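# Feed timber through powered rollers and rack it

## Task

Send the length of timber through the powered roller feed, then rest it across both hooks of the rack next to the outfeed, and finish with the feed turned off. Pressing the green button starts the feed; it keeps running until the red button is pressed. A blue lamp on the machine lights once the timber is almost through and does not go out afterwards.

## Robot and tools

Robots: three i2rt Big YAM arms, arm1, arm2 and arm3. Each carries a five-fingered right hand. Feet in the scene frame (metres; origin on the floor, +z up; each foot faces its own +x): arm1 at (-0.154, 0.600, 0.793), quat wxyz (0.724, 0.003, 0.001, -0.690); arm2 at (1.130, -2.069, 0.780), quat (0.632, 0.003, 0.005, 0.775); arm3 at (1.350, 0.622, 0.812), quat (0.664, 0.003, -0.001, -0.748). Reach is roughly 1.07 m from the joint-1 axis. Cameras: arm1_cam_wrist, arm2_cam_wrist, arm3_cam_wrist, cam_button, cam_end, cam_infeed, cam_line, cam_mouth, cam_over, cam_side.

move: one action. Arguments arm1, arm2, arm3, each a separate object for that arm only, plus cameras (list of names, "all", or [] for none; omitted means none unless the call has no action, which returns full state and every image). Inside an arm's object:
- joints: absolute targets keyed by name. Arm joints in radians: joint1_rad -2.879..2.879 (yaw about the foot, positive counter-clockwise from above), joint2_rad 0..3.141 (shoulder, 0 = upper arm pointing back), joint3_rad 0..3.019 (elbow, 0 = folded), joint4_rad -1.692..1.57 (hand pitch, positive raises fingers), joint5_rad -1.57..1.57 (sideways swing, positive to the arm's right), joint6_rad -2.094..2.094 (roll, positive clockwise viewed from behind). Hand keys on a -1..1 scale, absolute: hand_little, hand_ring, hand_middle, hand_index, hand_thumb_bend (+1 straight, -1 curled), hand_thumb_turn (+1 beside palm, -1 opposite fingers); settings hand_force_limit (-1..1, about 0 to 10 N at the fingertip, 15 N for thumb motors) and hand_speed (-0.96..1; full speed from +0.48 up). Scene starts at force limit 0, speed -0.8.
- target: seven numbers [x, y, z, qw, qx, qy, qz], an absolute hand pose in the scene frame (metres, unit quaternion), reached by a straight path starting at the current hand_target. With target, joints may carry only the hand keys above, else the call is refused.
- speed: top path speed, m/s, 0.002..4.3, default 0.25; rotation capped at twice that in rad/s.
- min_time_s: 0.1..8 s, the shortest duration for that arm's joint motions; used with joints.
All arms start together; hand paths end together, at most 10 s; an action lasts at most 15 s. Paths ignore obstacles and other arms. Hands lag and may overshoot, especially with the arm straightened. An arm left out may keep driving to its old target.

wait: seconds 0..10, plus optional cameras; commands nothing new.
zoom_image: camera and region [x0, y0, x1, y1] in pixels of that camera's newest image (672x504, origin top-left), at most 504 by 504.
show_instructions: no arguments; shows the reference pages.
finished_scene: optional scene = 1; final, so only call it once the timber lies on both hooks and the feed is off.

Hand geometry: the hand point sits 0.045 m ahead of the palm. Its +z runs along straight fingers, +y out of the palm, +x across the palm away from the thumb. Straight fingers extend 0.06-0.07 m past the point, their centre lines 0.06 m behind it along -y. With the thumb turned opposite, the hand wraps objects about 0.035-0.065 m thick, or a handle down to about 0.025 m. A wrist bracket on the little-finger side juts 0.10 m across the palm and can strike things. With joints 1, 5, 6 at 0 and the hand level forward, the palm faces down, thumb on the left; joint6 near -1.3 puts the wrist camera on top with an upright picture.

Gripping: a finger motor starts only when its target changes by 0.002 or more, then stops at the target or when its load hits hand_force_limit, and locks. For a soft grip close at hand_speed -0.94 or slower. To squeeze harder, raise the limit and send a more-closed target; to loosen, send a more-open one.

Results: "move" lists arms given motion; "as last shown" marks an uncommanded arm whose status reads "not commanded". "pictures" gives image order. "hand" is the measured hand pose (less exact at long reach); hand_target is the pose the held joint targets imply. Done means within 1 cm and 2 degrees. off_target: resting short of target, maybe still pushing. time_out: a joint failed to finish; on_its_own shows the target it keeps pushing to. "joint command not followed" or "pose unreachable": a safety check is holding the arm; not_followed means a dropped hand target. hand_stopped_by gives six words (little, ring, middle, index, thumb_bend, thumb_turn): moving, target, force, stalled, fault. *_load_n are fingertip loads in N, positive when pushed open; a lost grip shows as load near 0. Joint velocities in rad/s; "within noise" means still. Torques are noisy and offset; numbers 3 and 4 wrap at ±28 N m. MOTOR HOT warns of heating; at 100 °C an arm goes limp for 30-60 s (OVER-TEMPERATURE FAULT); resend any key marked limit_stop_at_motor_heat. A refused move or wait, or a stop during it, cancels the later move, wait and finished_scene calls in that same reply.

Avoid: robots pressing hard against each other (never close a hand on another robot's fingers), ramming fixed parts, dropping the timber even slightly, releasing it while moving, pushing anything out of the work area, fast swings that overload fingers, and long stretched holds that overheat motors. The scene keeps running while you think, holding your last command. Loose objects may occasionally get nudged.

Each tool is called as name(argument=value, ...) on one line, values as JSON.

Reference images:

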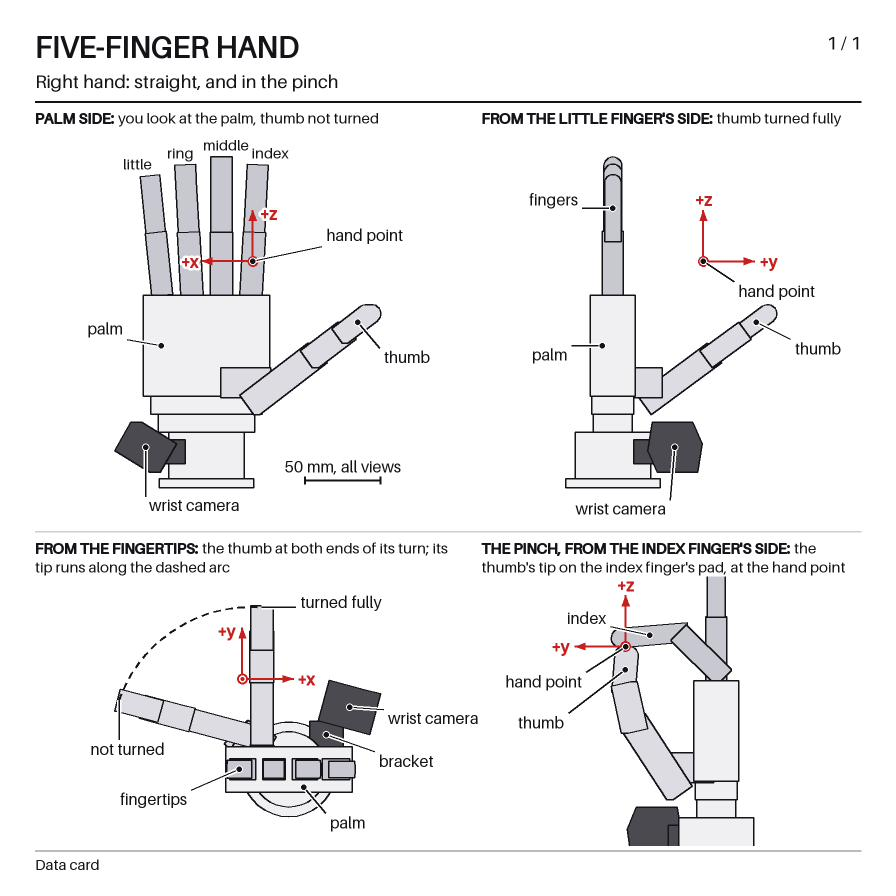

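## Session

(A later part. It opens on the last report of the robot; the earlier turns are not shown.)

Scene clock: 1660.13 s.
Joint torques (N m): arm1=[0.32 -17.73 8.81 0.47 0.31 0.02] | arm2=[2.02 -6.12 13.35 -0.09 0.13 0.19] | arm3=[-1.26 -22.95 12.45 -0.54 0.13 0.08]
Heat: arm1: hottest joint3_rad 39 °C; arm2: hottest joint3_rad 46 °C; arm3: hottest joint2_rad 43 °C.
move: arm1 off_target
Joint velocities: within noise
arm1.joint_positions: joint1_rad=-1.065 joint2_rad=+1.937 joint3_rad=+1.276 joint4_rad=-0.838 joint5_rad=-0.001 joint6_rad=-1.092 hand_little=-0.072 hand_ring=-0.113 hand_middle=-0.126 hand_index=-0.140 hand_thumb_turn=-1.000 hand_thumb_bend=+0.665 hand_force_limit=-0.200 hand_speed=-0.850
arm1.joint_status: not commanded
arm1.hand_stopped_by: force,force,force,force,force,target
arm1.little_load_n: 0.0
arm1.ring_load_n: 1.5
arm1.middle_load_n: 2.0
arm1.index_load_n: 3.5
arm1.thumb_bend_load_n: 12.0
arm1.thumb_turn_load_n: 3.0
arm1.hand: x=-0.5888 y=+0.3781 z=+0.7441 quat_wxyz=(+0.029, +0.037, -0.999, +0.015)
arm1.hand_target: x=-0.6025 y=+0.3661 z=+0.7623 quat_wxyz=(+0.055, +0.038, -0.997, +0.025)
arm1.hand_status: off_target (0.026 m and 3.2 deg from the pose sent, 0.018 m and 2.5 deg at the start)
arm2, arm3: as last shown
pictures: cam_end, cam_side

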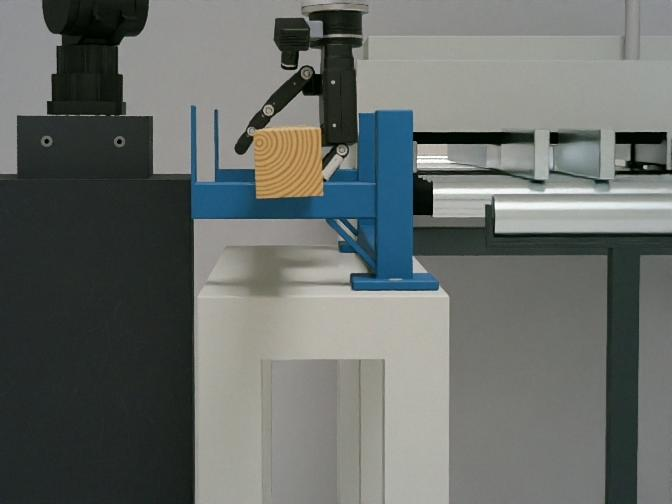

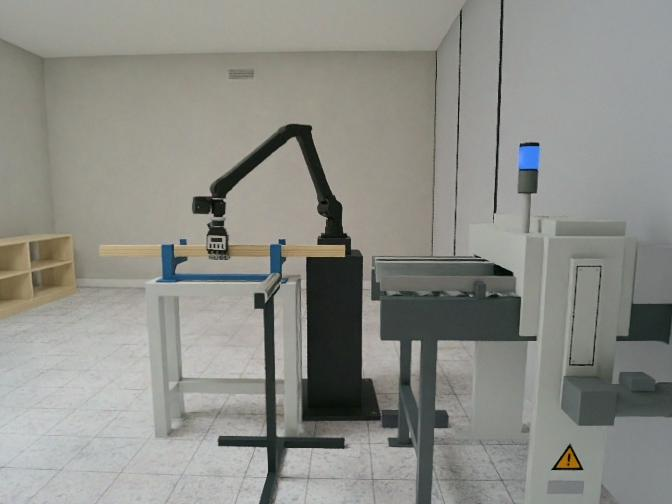

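move(arm1={"target": [-0.603, 0.366, 0.745, -0.045, -0.038, 0.998, -0.012], "speed": 0.03}, cameras=["cam_side", "cam_end"])

zoom_image(camera="cam_side", region=[80, 200, 380, 330])

Scene clock: 1666.40 s.
Joint torques (N m): arm1=[0.21 -14.33 10.13 0.43 0.17 0.03] | arm2=[2.14 -6.12 13.37 -0.13 0.13 0.21] | arm3=[-1.38 -22.83 12.59 -0.17 0.11 0.04]
Heat: arm1: hottest joint3_rad 39 °C; arm2: hottest joint3_rad 46 °C; arm3: hottest joint2_rad 43 °C.
move: arm1 off_target
Joint velocities: within noise
arm1.joint_positions: joint1_rad=-1.059 joint2_rad=+1.942 joint3_rad=+1.276 joint4_rad=-0.838 joint5_rad=+0.016 joint6_rad=-1.089 hand_little=-0.072 hand_ring=-0.113 hand_middle=-0.126 hand_index=-0.140 hand_thumb_turn=-1.000 hand_thumb_bend=+0.665 hand_force_limit=-0.200 hand_speed=-0.850
arm1.joint_status: not commanded
arm1.hand_stopped_by: force,force,force,force,force,target
arm1.little_load_n: 0.5
arm1.ring_load_n: 2.0
arm1.middle_load_n: 1.5
arm1.index_load_n: 2.5
arm1.thumb_bend_load_n: 12.0
arm1.thumb_turn_load_n: 1.0
arm1.hand: x=-0.5881 y=+0.3787 z=+0.7422 quat_wxyz=(+0.031, +0.038, -0.999, +0.006)
arm1.hand_target: x=-0.6025 y=+0.3661 z=+0.7454 quat_wxyz=(+0.045, +0.038, -0.998, +0.012)
arm1.hand_status: off_target (0.020 m and 1.7 deg from the pose sent, 0.019 m and 1.8 deg at the start)
arm2, arm3: as last shown
arm3.thumb_bend_load_n: 0.0
pictures: cam_end, cam_side

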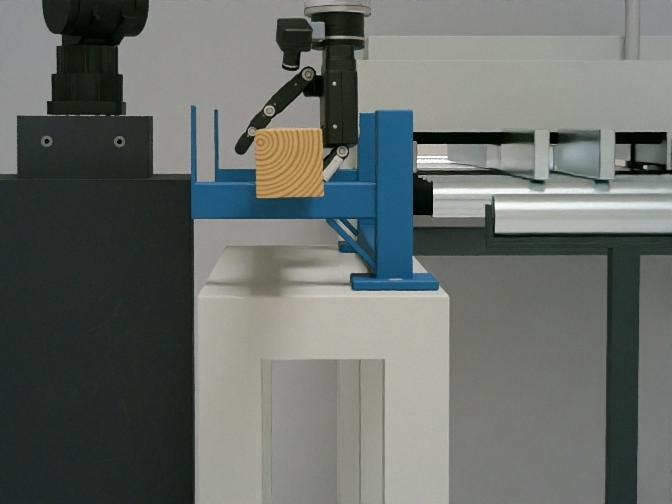

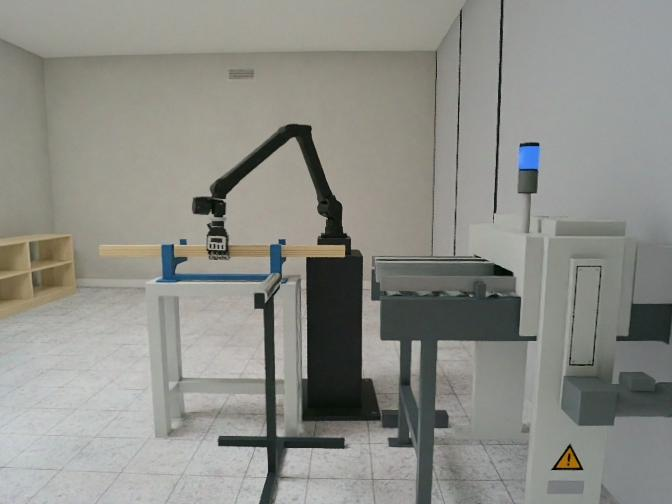

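Scaled by 1.680 from the camera's image (finer frame: 960x720).

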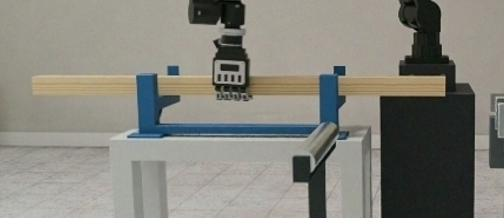

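move(arm1={"target": [-0.6, 0.368, 0.731, -0.035, -0.038, 0.999, 0.0], "speed": 0.03}, cameras=["cam_side", "cam_end"])

zoom_image(camera="cam_end", region=[160, 50, 460, 310])

zoom_image(camera="cam_side", region=[80, 200, 380, 330])

Scene clock: 1675.70 s.
Joint torques (N m): arm1=[-0.03 -12.16 9.95 0.66 0.02 0.02] | arm2=[1.96 -6.18 13.37 -0.1 0.12 0.18] | arm3=[-0.62 -22.71 12.57 -0.13 0.11 0.05]
Heat: arm1: hottest joint3_rad 39 °C; arm2: hottest joint3_rad 46 °C; arm3: hottest joint2_rad 43 °C.
move: arm1 off_target
Joint velocities: within noise
arm1.joint_positions: joint1_rad=-1.053 joint2_rad=+1.951 joint3_rad=+1.283 joint4_rad=-0.847 joint5_rad=+0.032 joint6_rad=-1.084 hand_little=-0.072 hand_ring=-0.113 hand_middle=-0.126 hand_index=-0.140 hand_thumb_turn=-1.000 hand_thumb_bend=+0.665 hand_force_limit=-0.200 hand_speed=-0.850
arm1.joint_status: not commanded
arm1.hand_stopped_by: force,force,force,force,force,target
arm1.little_load_n: 0.5
arm1.ring_load_n: 1.5
arm1.middle_load_n: 1.0
arm1.index_load_n: 2.0
arm1.thumb_bend_load_n: 12.5
arm1.thumb_turn_load_n: 1.0
arm1.hand: x=-0.5880 y=+0.3786 z=+0.7412 quat_wxyz=(+0.031, +0.039, -0.999, -0.003)
arm1.hand_target: x=-0.5993 y=+0.3683 z=+0.7313 quat_wxyz=(+0.035, +0.038, -0.999, +0.000)
arm1.hand_status: off_target (0.019 m and 0.6 deg from the pose sent, 0.020 m and 0.9 deg at the start)
arm2, arm3: as last shown
arm2.index_load_n: 0.5
arm2.thumb_turn_load_n: -0.5
pictures: cam_end, cam_side

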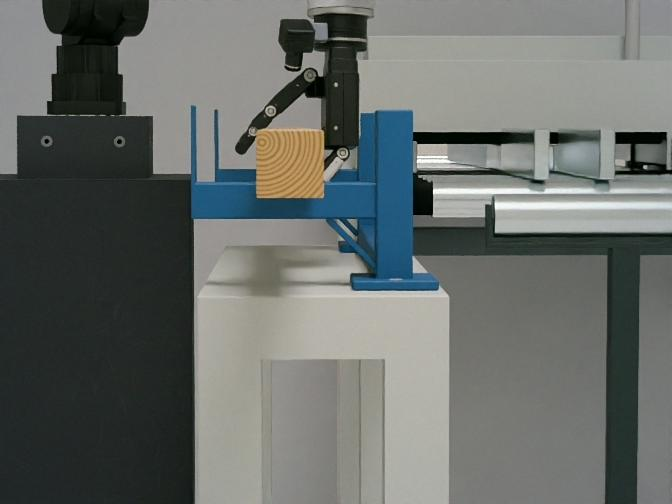

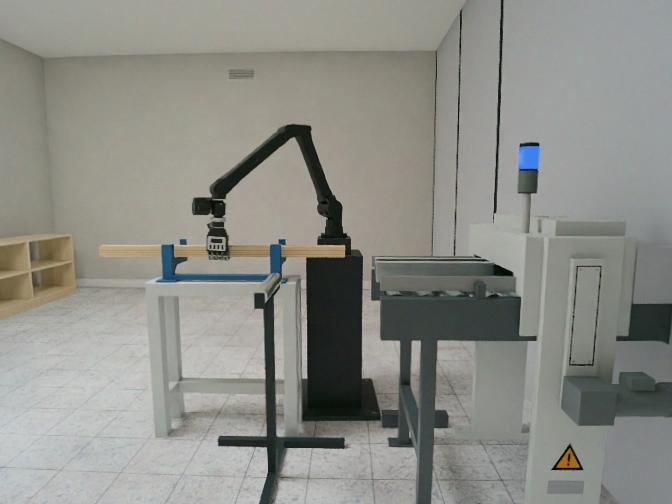

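Scaled by 1.680 from the camera's image (finer frame: 960x720).

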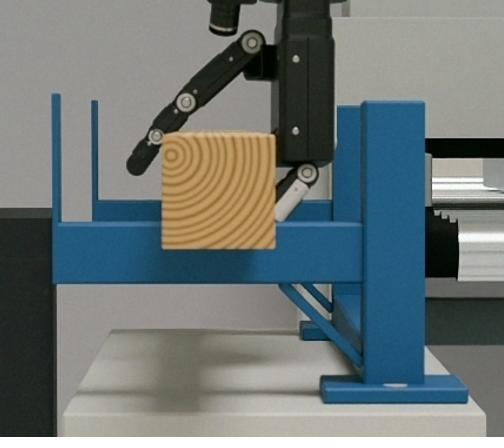

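Scaled by 1.680 from the camera's image (finer frame: 960x720).

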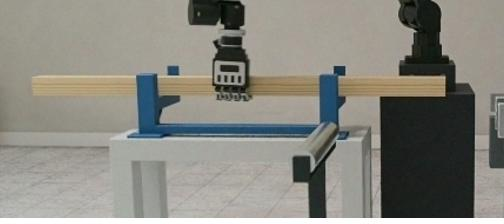

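move(arm1={"joints": {"hand_speed": -0.7, "hand_thumb_bend": 1, "hand_little": 0.9, "hand_ring": 0.9, "hand_middle": 0.9, "hand_index": 0.9}}, cameras=["cam_side", "cam_end", "arm1_cam_wrist"])

zoom_image(camera="cam_end", region=[160, 50, 460, 310])

zoom_image(camera="cam_side", region=[80, 200, 380, 330])

Scene clock: 1695.37 s.
Joint torques (N m): arm1=[0.03 -13.68 9.39 0.62 -0.06 0.01] | arm2=[1.96 -6.24 13.34 -0.09 0.11 0.19] | arm3=[-1.03 -22.71 12.6 -0.34 0.12 0.02]
Heat: arm1: hottest joint3_rad 37 °C; arm2: hottest joint3_rad 46 °C; arm3: hottest joint2_rad 43 °C.
move: arm1 done
Joint velocities: within noise
arm1.joint_positions: joint1_rad=-1.053 joint2_rad=+1.966 joint3_rad=+1.289 joint4_rad=-0.846 joint5_rad=+0.034 joint6_rad=-1.083 hand_little=+0.900 hand_ring=+0.900 hand_middle=+0.900 hand_index=+0.900 hand_thumb_turn=-1.000 hand_thumb_bend=+1.000 hand_force_limit=-0.200 hand_speed=-0.700
arm1.joint_status: all done
arm1.hand_stopped_by: target,target,target,target,target,target
arm1.little_load_n: 0.0
arm1.ring_load_n: 0.0
arm1.middle_load_n: 0.0
arm1.index_load_n: 0.0
arm1.thumb_bend_load_n: -0.5
arm1.thumb_turn_load_n: 0.0
arm1.hand: x=-0.5885 y=+0.3786 z=+0.7357 quat_wxyz=(+0.027, +0.038, -0.999, -0.005)
arm1.hand_target: x=-0.5993 y=+0.3683 z=+0.7313 quat_wxyz=(+0.035, +0.038, -0.999, +0.000)
arm1.hand_status: not commanded
arm2, arm3: as last shown
arm2.index_load_n: 0.0
arm2.thumb_turn_load_n: 0.0
pictures: arm1_cam_wrist, cam_end, cam_side

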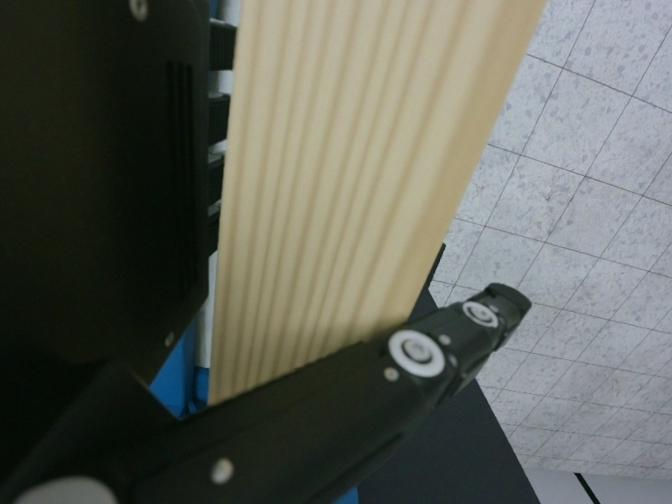

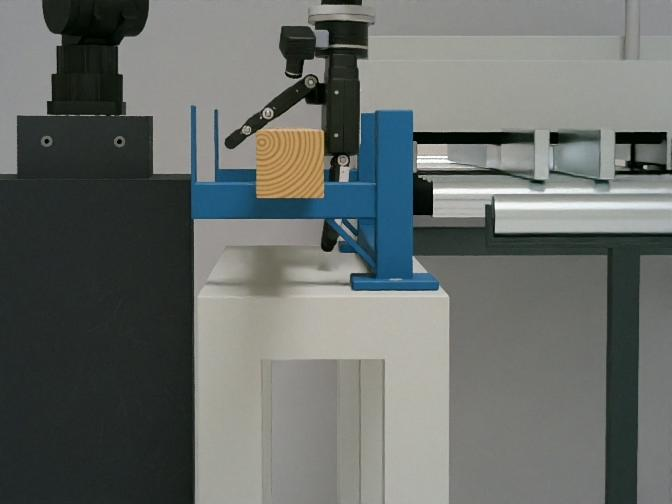

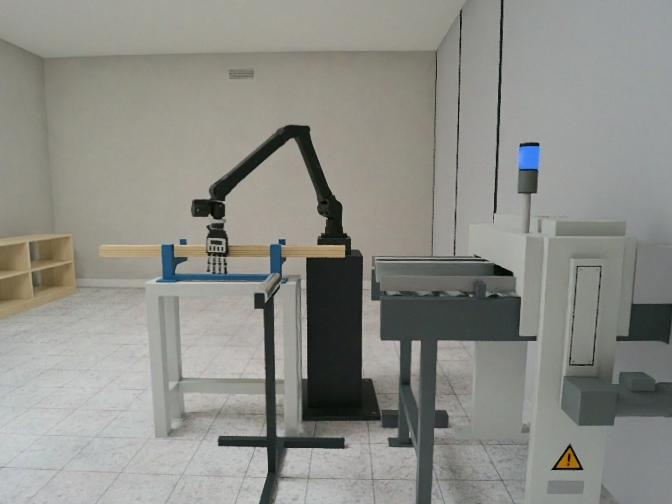

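Scaled by 1.680 from the camera's image (finer frame: 960x720).

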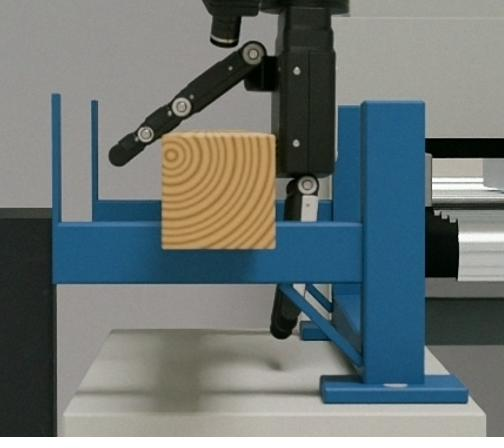

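Scaled by 1.680 from the camera's image (finer frame: 960x720).

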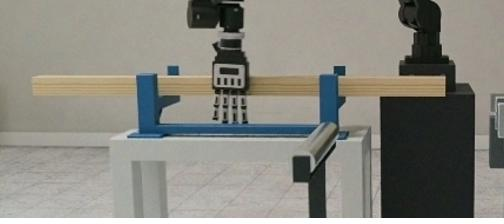

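move(arm1={"target": [-0.6, 0.366, 0.8, -0.035, -0.038, 0.999, -0.01], "speed": 0.06}, cameras=["cam_end"])

zoom_image(camera="cam_end", region=[160, 50, 460, 310])

Scene clock: 1704.73 s.
Joint torques (N m): arm1=[-0.26 -16.67 10.14 -0.17 -0.08 -0.02] | arm2=[2.02 -6.24 13.33 -0.12 0.12 0.19] | arm3=[-0.85 -22.24 12.7 -0.43 0.09 0.11]
Heat: arm1: hottest joint3_rad 37 °C; arm2: hottest joint3_rad 46 °C; arm3: hottest joint2_rad 43 °C.
move: arm1 off_target
Joint velocities: within noise
arm1.joint_positions: joint1_rad=-1.053 joint2_rad=+1.898 joint3_rad=+1.336 joint4_rad=-0.968 joint5_rad=+0.016 joint6_rad=-1.083 hand_little=+0.900 hand_ring=+0.900 hand_middle=+0.900 hand_index=+0.900 hand_thumb_turn=-1.000 hand_thumb_bend=+1.000 hand_force_limit=-0.200 hand_speed=-0.700
arm1.joint_status: not commanded
arm1.hand_stopped_by: target,target,target,target,target,target
arm1.little_load_n: 0.0
arm1.ring_load_n: 0.0
arm1.middle_load_n: 0.0
arm1.index_load_n: 0.0
arm1.thumb_bend_load_n: 0.0
arm1.thumb_turn_load_n: 0.0
arm1.hand: x=-0.5878 y=+0.3749 z=+0.7844 quat_wxyz=(+0.020, +0.038, -0.999, +0.000)
arm1.hand_target: x=-0.5996 y=+0.3662 z=+0.8002 quat_wxyz=(+0.035, +0.038, -0.999, +0.010)
arm1.hand_status: off_target (0.022 m and 2.0 deg from the pose sent, 0.067 m and 2.0 deg at the start)
arm2, arm3: as last shown
arm3.thumb_bend_load_n: -0.5

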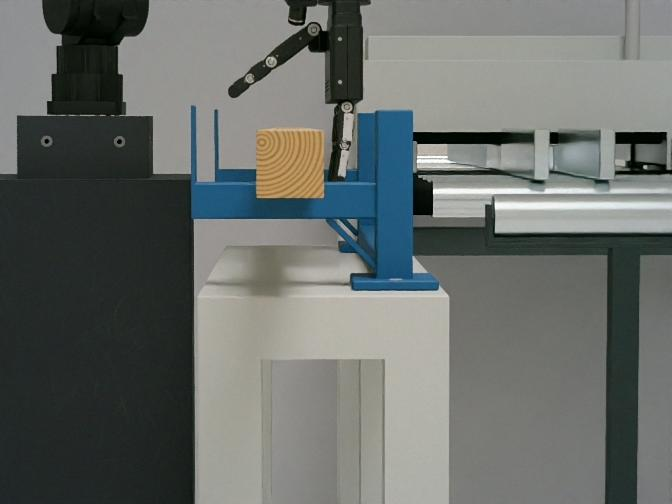

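Scaled by 1.680 from the camera's image (finer frame: 960x720).

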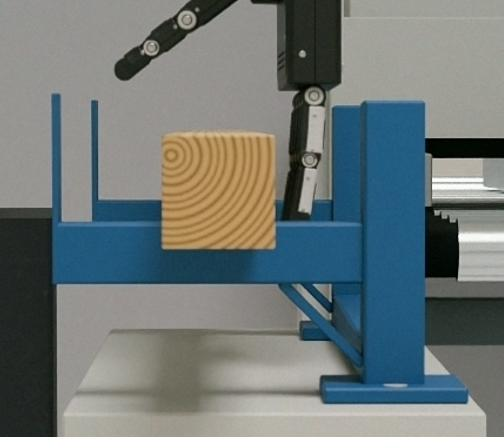

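Clear. Raise the hand well away.

move(arm1={"target": [-0.59, 0.366, 1.0, -0.02, -0.038, 0.999, -0.01], "speed": 0.15}, cameras=["cam_end", "cam_side", "cam_over", "cam_button"])

zoom_image(camera="cam_over", region=[40, 160, 420, 400])

zoom_image(camera="cam_side", region=[80, 200, 380, 330])

Scene clock: 1713.00 s.
Joint torques (N m): arm1=[-0.03 -15.21 11.69 -0.21 -0.1 0.02] | arm2=[1.9 -6.24 13.35 -0.09 0.12 0.19] | arm3=[-0.67 -22.3 12.51 -0.34 0.13 0.03]
Heat: arm1: hottest joint3_rad 38 °C; arm2: hottest joint3_rad 46 °C; arm3: hottest joint2_rad 43 °C.
move: arm1 off_target
Joint velocities: within noise
arm1.joint_positions: joint1_rad=-1.053 joint2_rad=+1.741 joint3_rad=+1.669 joint4_rad=-1.477 joint5_rad=+0.002 joint6_rad=-1.083 hand_little=+0.900 hand_ring=+0.900 hand_middle=+0.900 hand_index=+0.900 hand_thumb_turn=-1.000 hand_thumb_bend=+1.000 hand_force_limit=-0.200 hand_speed=-0.700
arm1.joint_status: not commanded
arm1.hand_stopped_by: target,target,target,target,target,target
arm1.little_load_n: 0.0
arm1.ring_load_n: 0.0
arm1.middle_load_n: 0.0
arm1.index_load_n: 0.0
arm1.thumb_bend_load_n: 0.0
arm1.thumb_turn_load_n: 0.0
arm1.hand: x=-0.5848 y=+0.3726 z=+0.9856 quat_wxyz=(+0.008, +0.039, -0.999, +0.002)
arm1.hand_target: x=-0.5896 y=+0.3662 z=+0.9998 quat_wxyz=(+0.020, +0.038, -0.999, +0.010)
arm1.hand_status: off_target (0.017 m and 1.7 deg from the pose sent, 0.216 m and 1.1 deg at the start)
arm2.joint_positions: joint1_rad=-0.001 joint2_rad=+1.159 joint3_rad=+1.131 joint4_rad=-1.511 joint5_rad=-0.029 joint6_rad=-0.008 hand_little=-1.000 hand_ring=-1.000 hand_middle=-1.000 hand_index=+1.000 hand_thumb_turn=+1.000 hand_thumb_bend=+1.000 hand_force_limit=+0.000 hand_speed=-0.800
arm2.joint_status: not commanded
arm2.hand_stopped_by: target,target,target,target,target,target
arm2.little_load_n: 0.0
arm2.ring_load_n: 0.0
arm2.middle_load_n: 0.0
arm2.index_load_n: 0.5
arm2.thumb_bend_load_n: 0.0
arm2.thumb_turn_load_n: 0.0
arm2.hand: x=+1.0451 y=-1.8178 z=+1.0050 quat_wxyz=(-0.013, +0.994, +0.105, -0.022)
arm2.hand_target: x=+1.0402 y=-1.8105 z=+1.0198 quat_wxyz=(-0.030, +0.994, +0.104, -0.022)
arm2.hand_status: not commanded
arm3: as last shown
arm3.thumb_bend_load_n: 0.0
pictures: cam_button, cam_end, cam_over, cam_side

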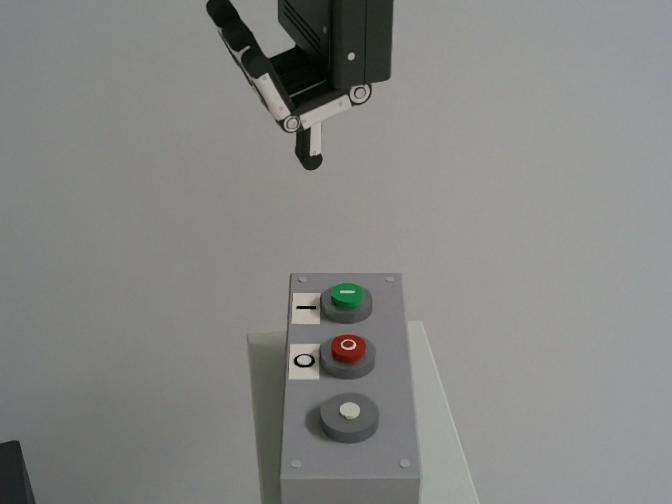

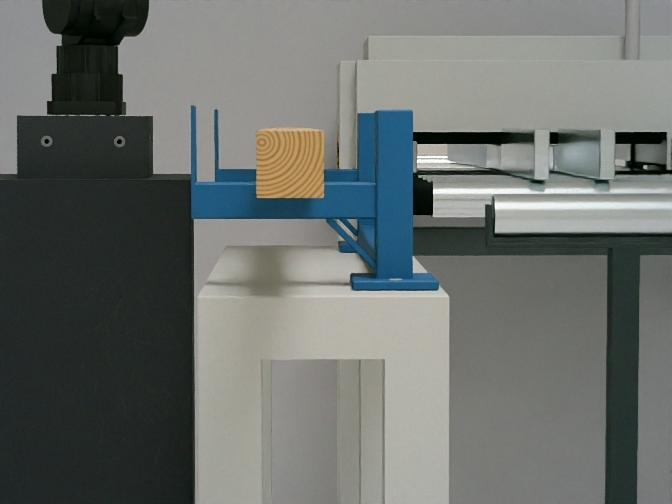

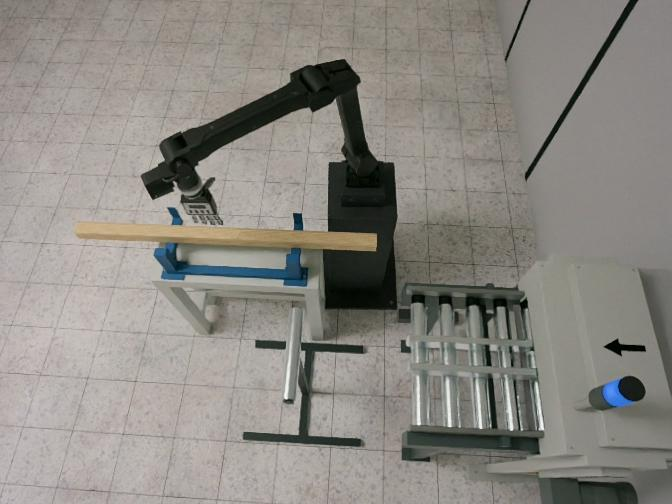

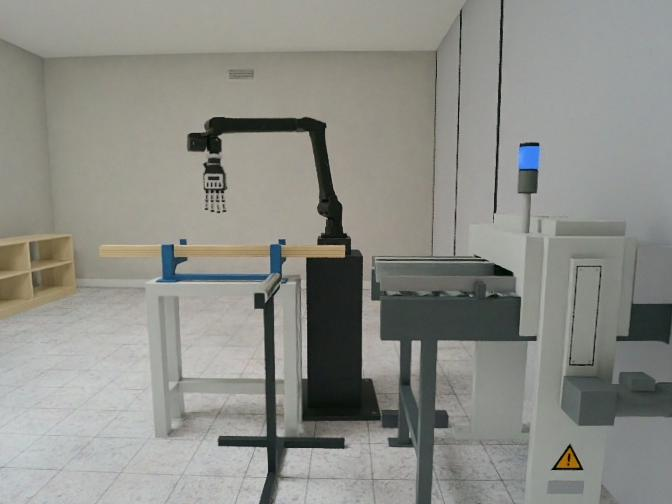

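Scaled by 1.326 from the camera's image (finer frame: 960x720).

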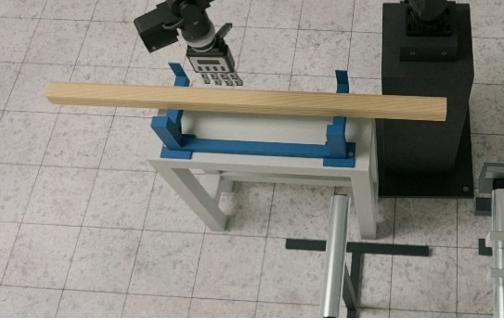

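Scaled by 1.680 from the camera's image (finer frame: 960x720).

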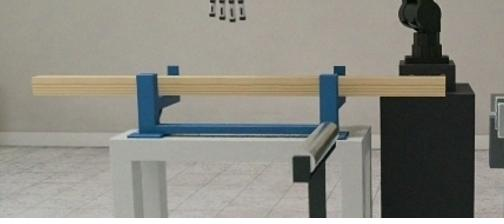

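finished_scene()

The scene is finished: the task was done.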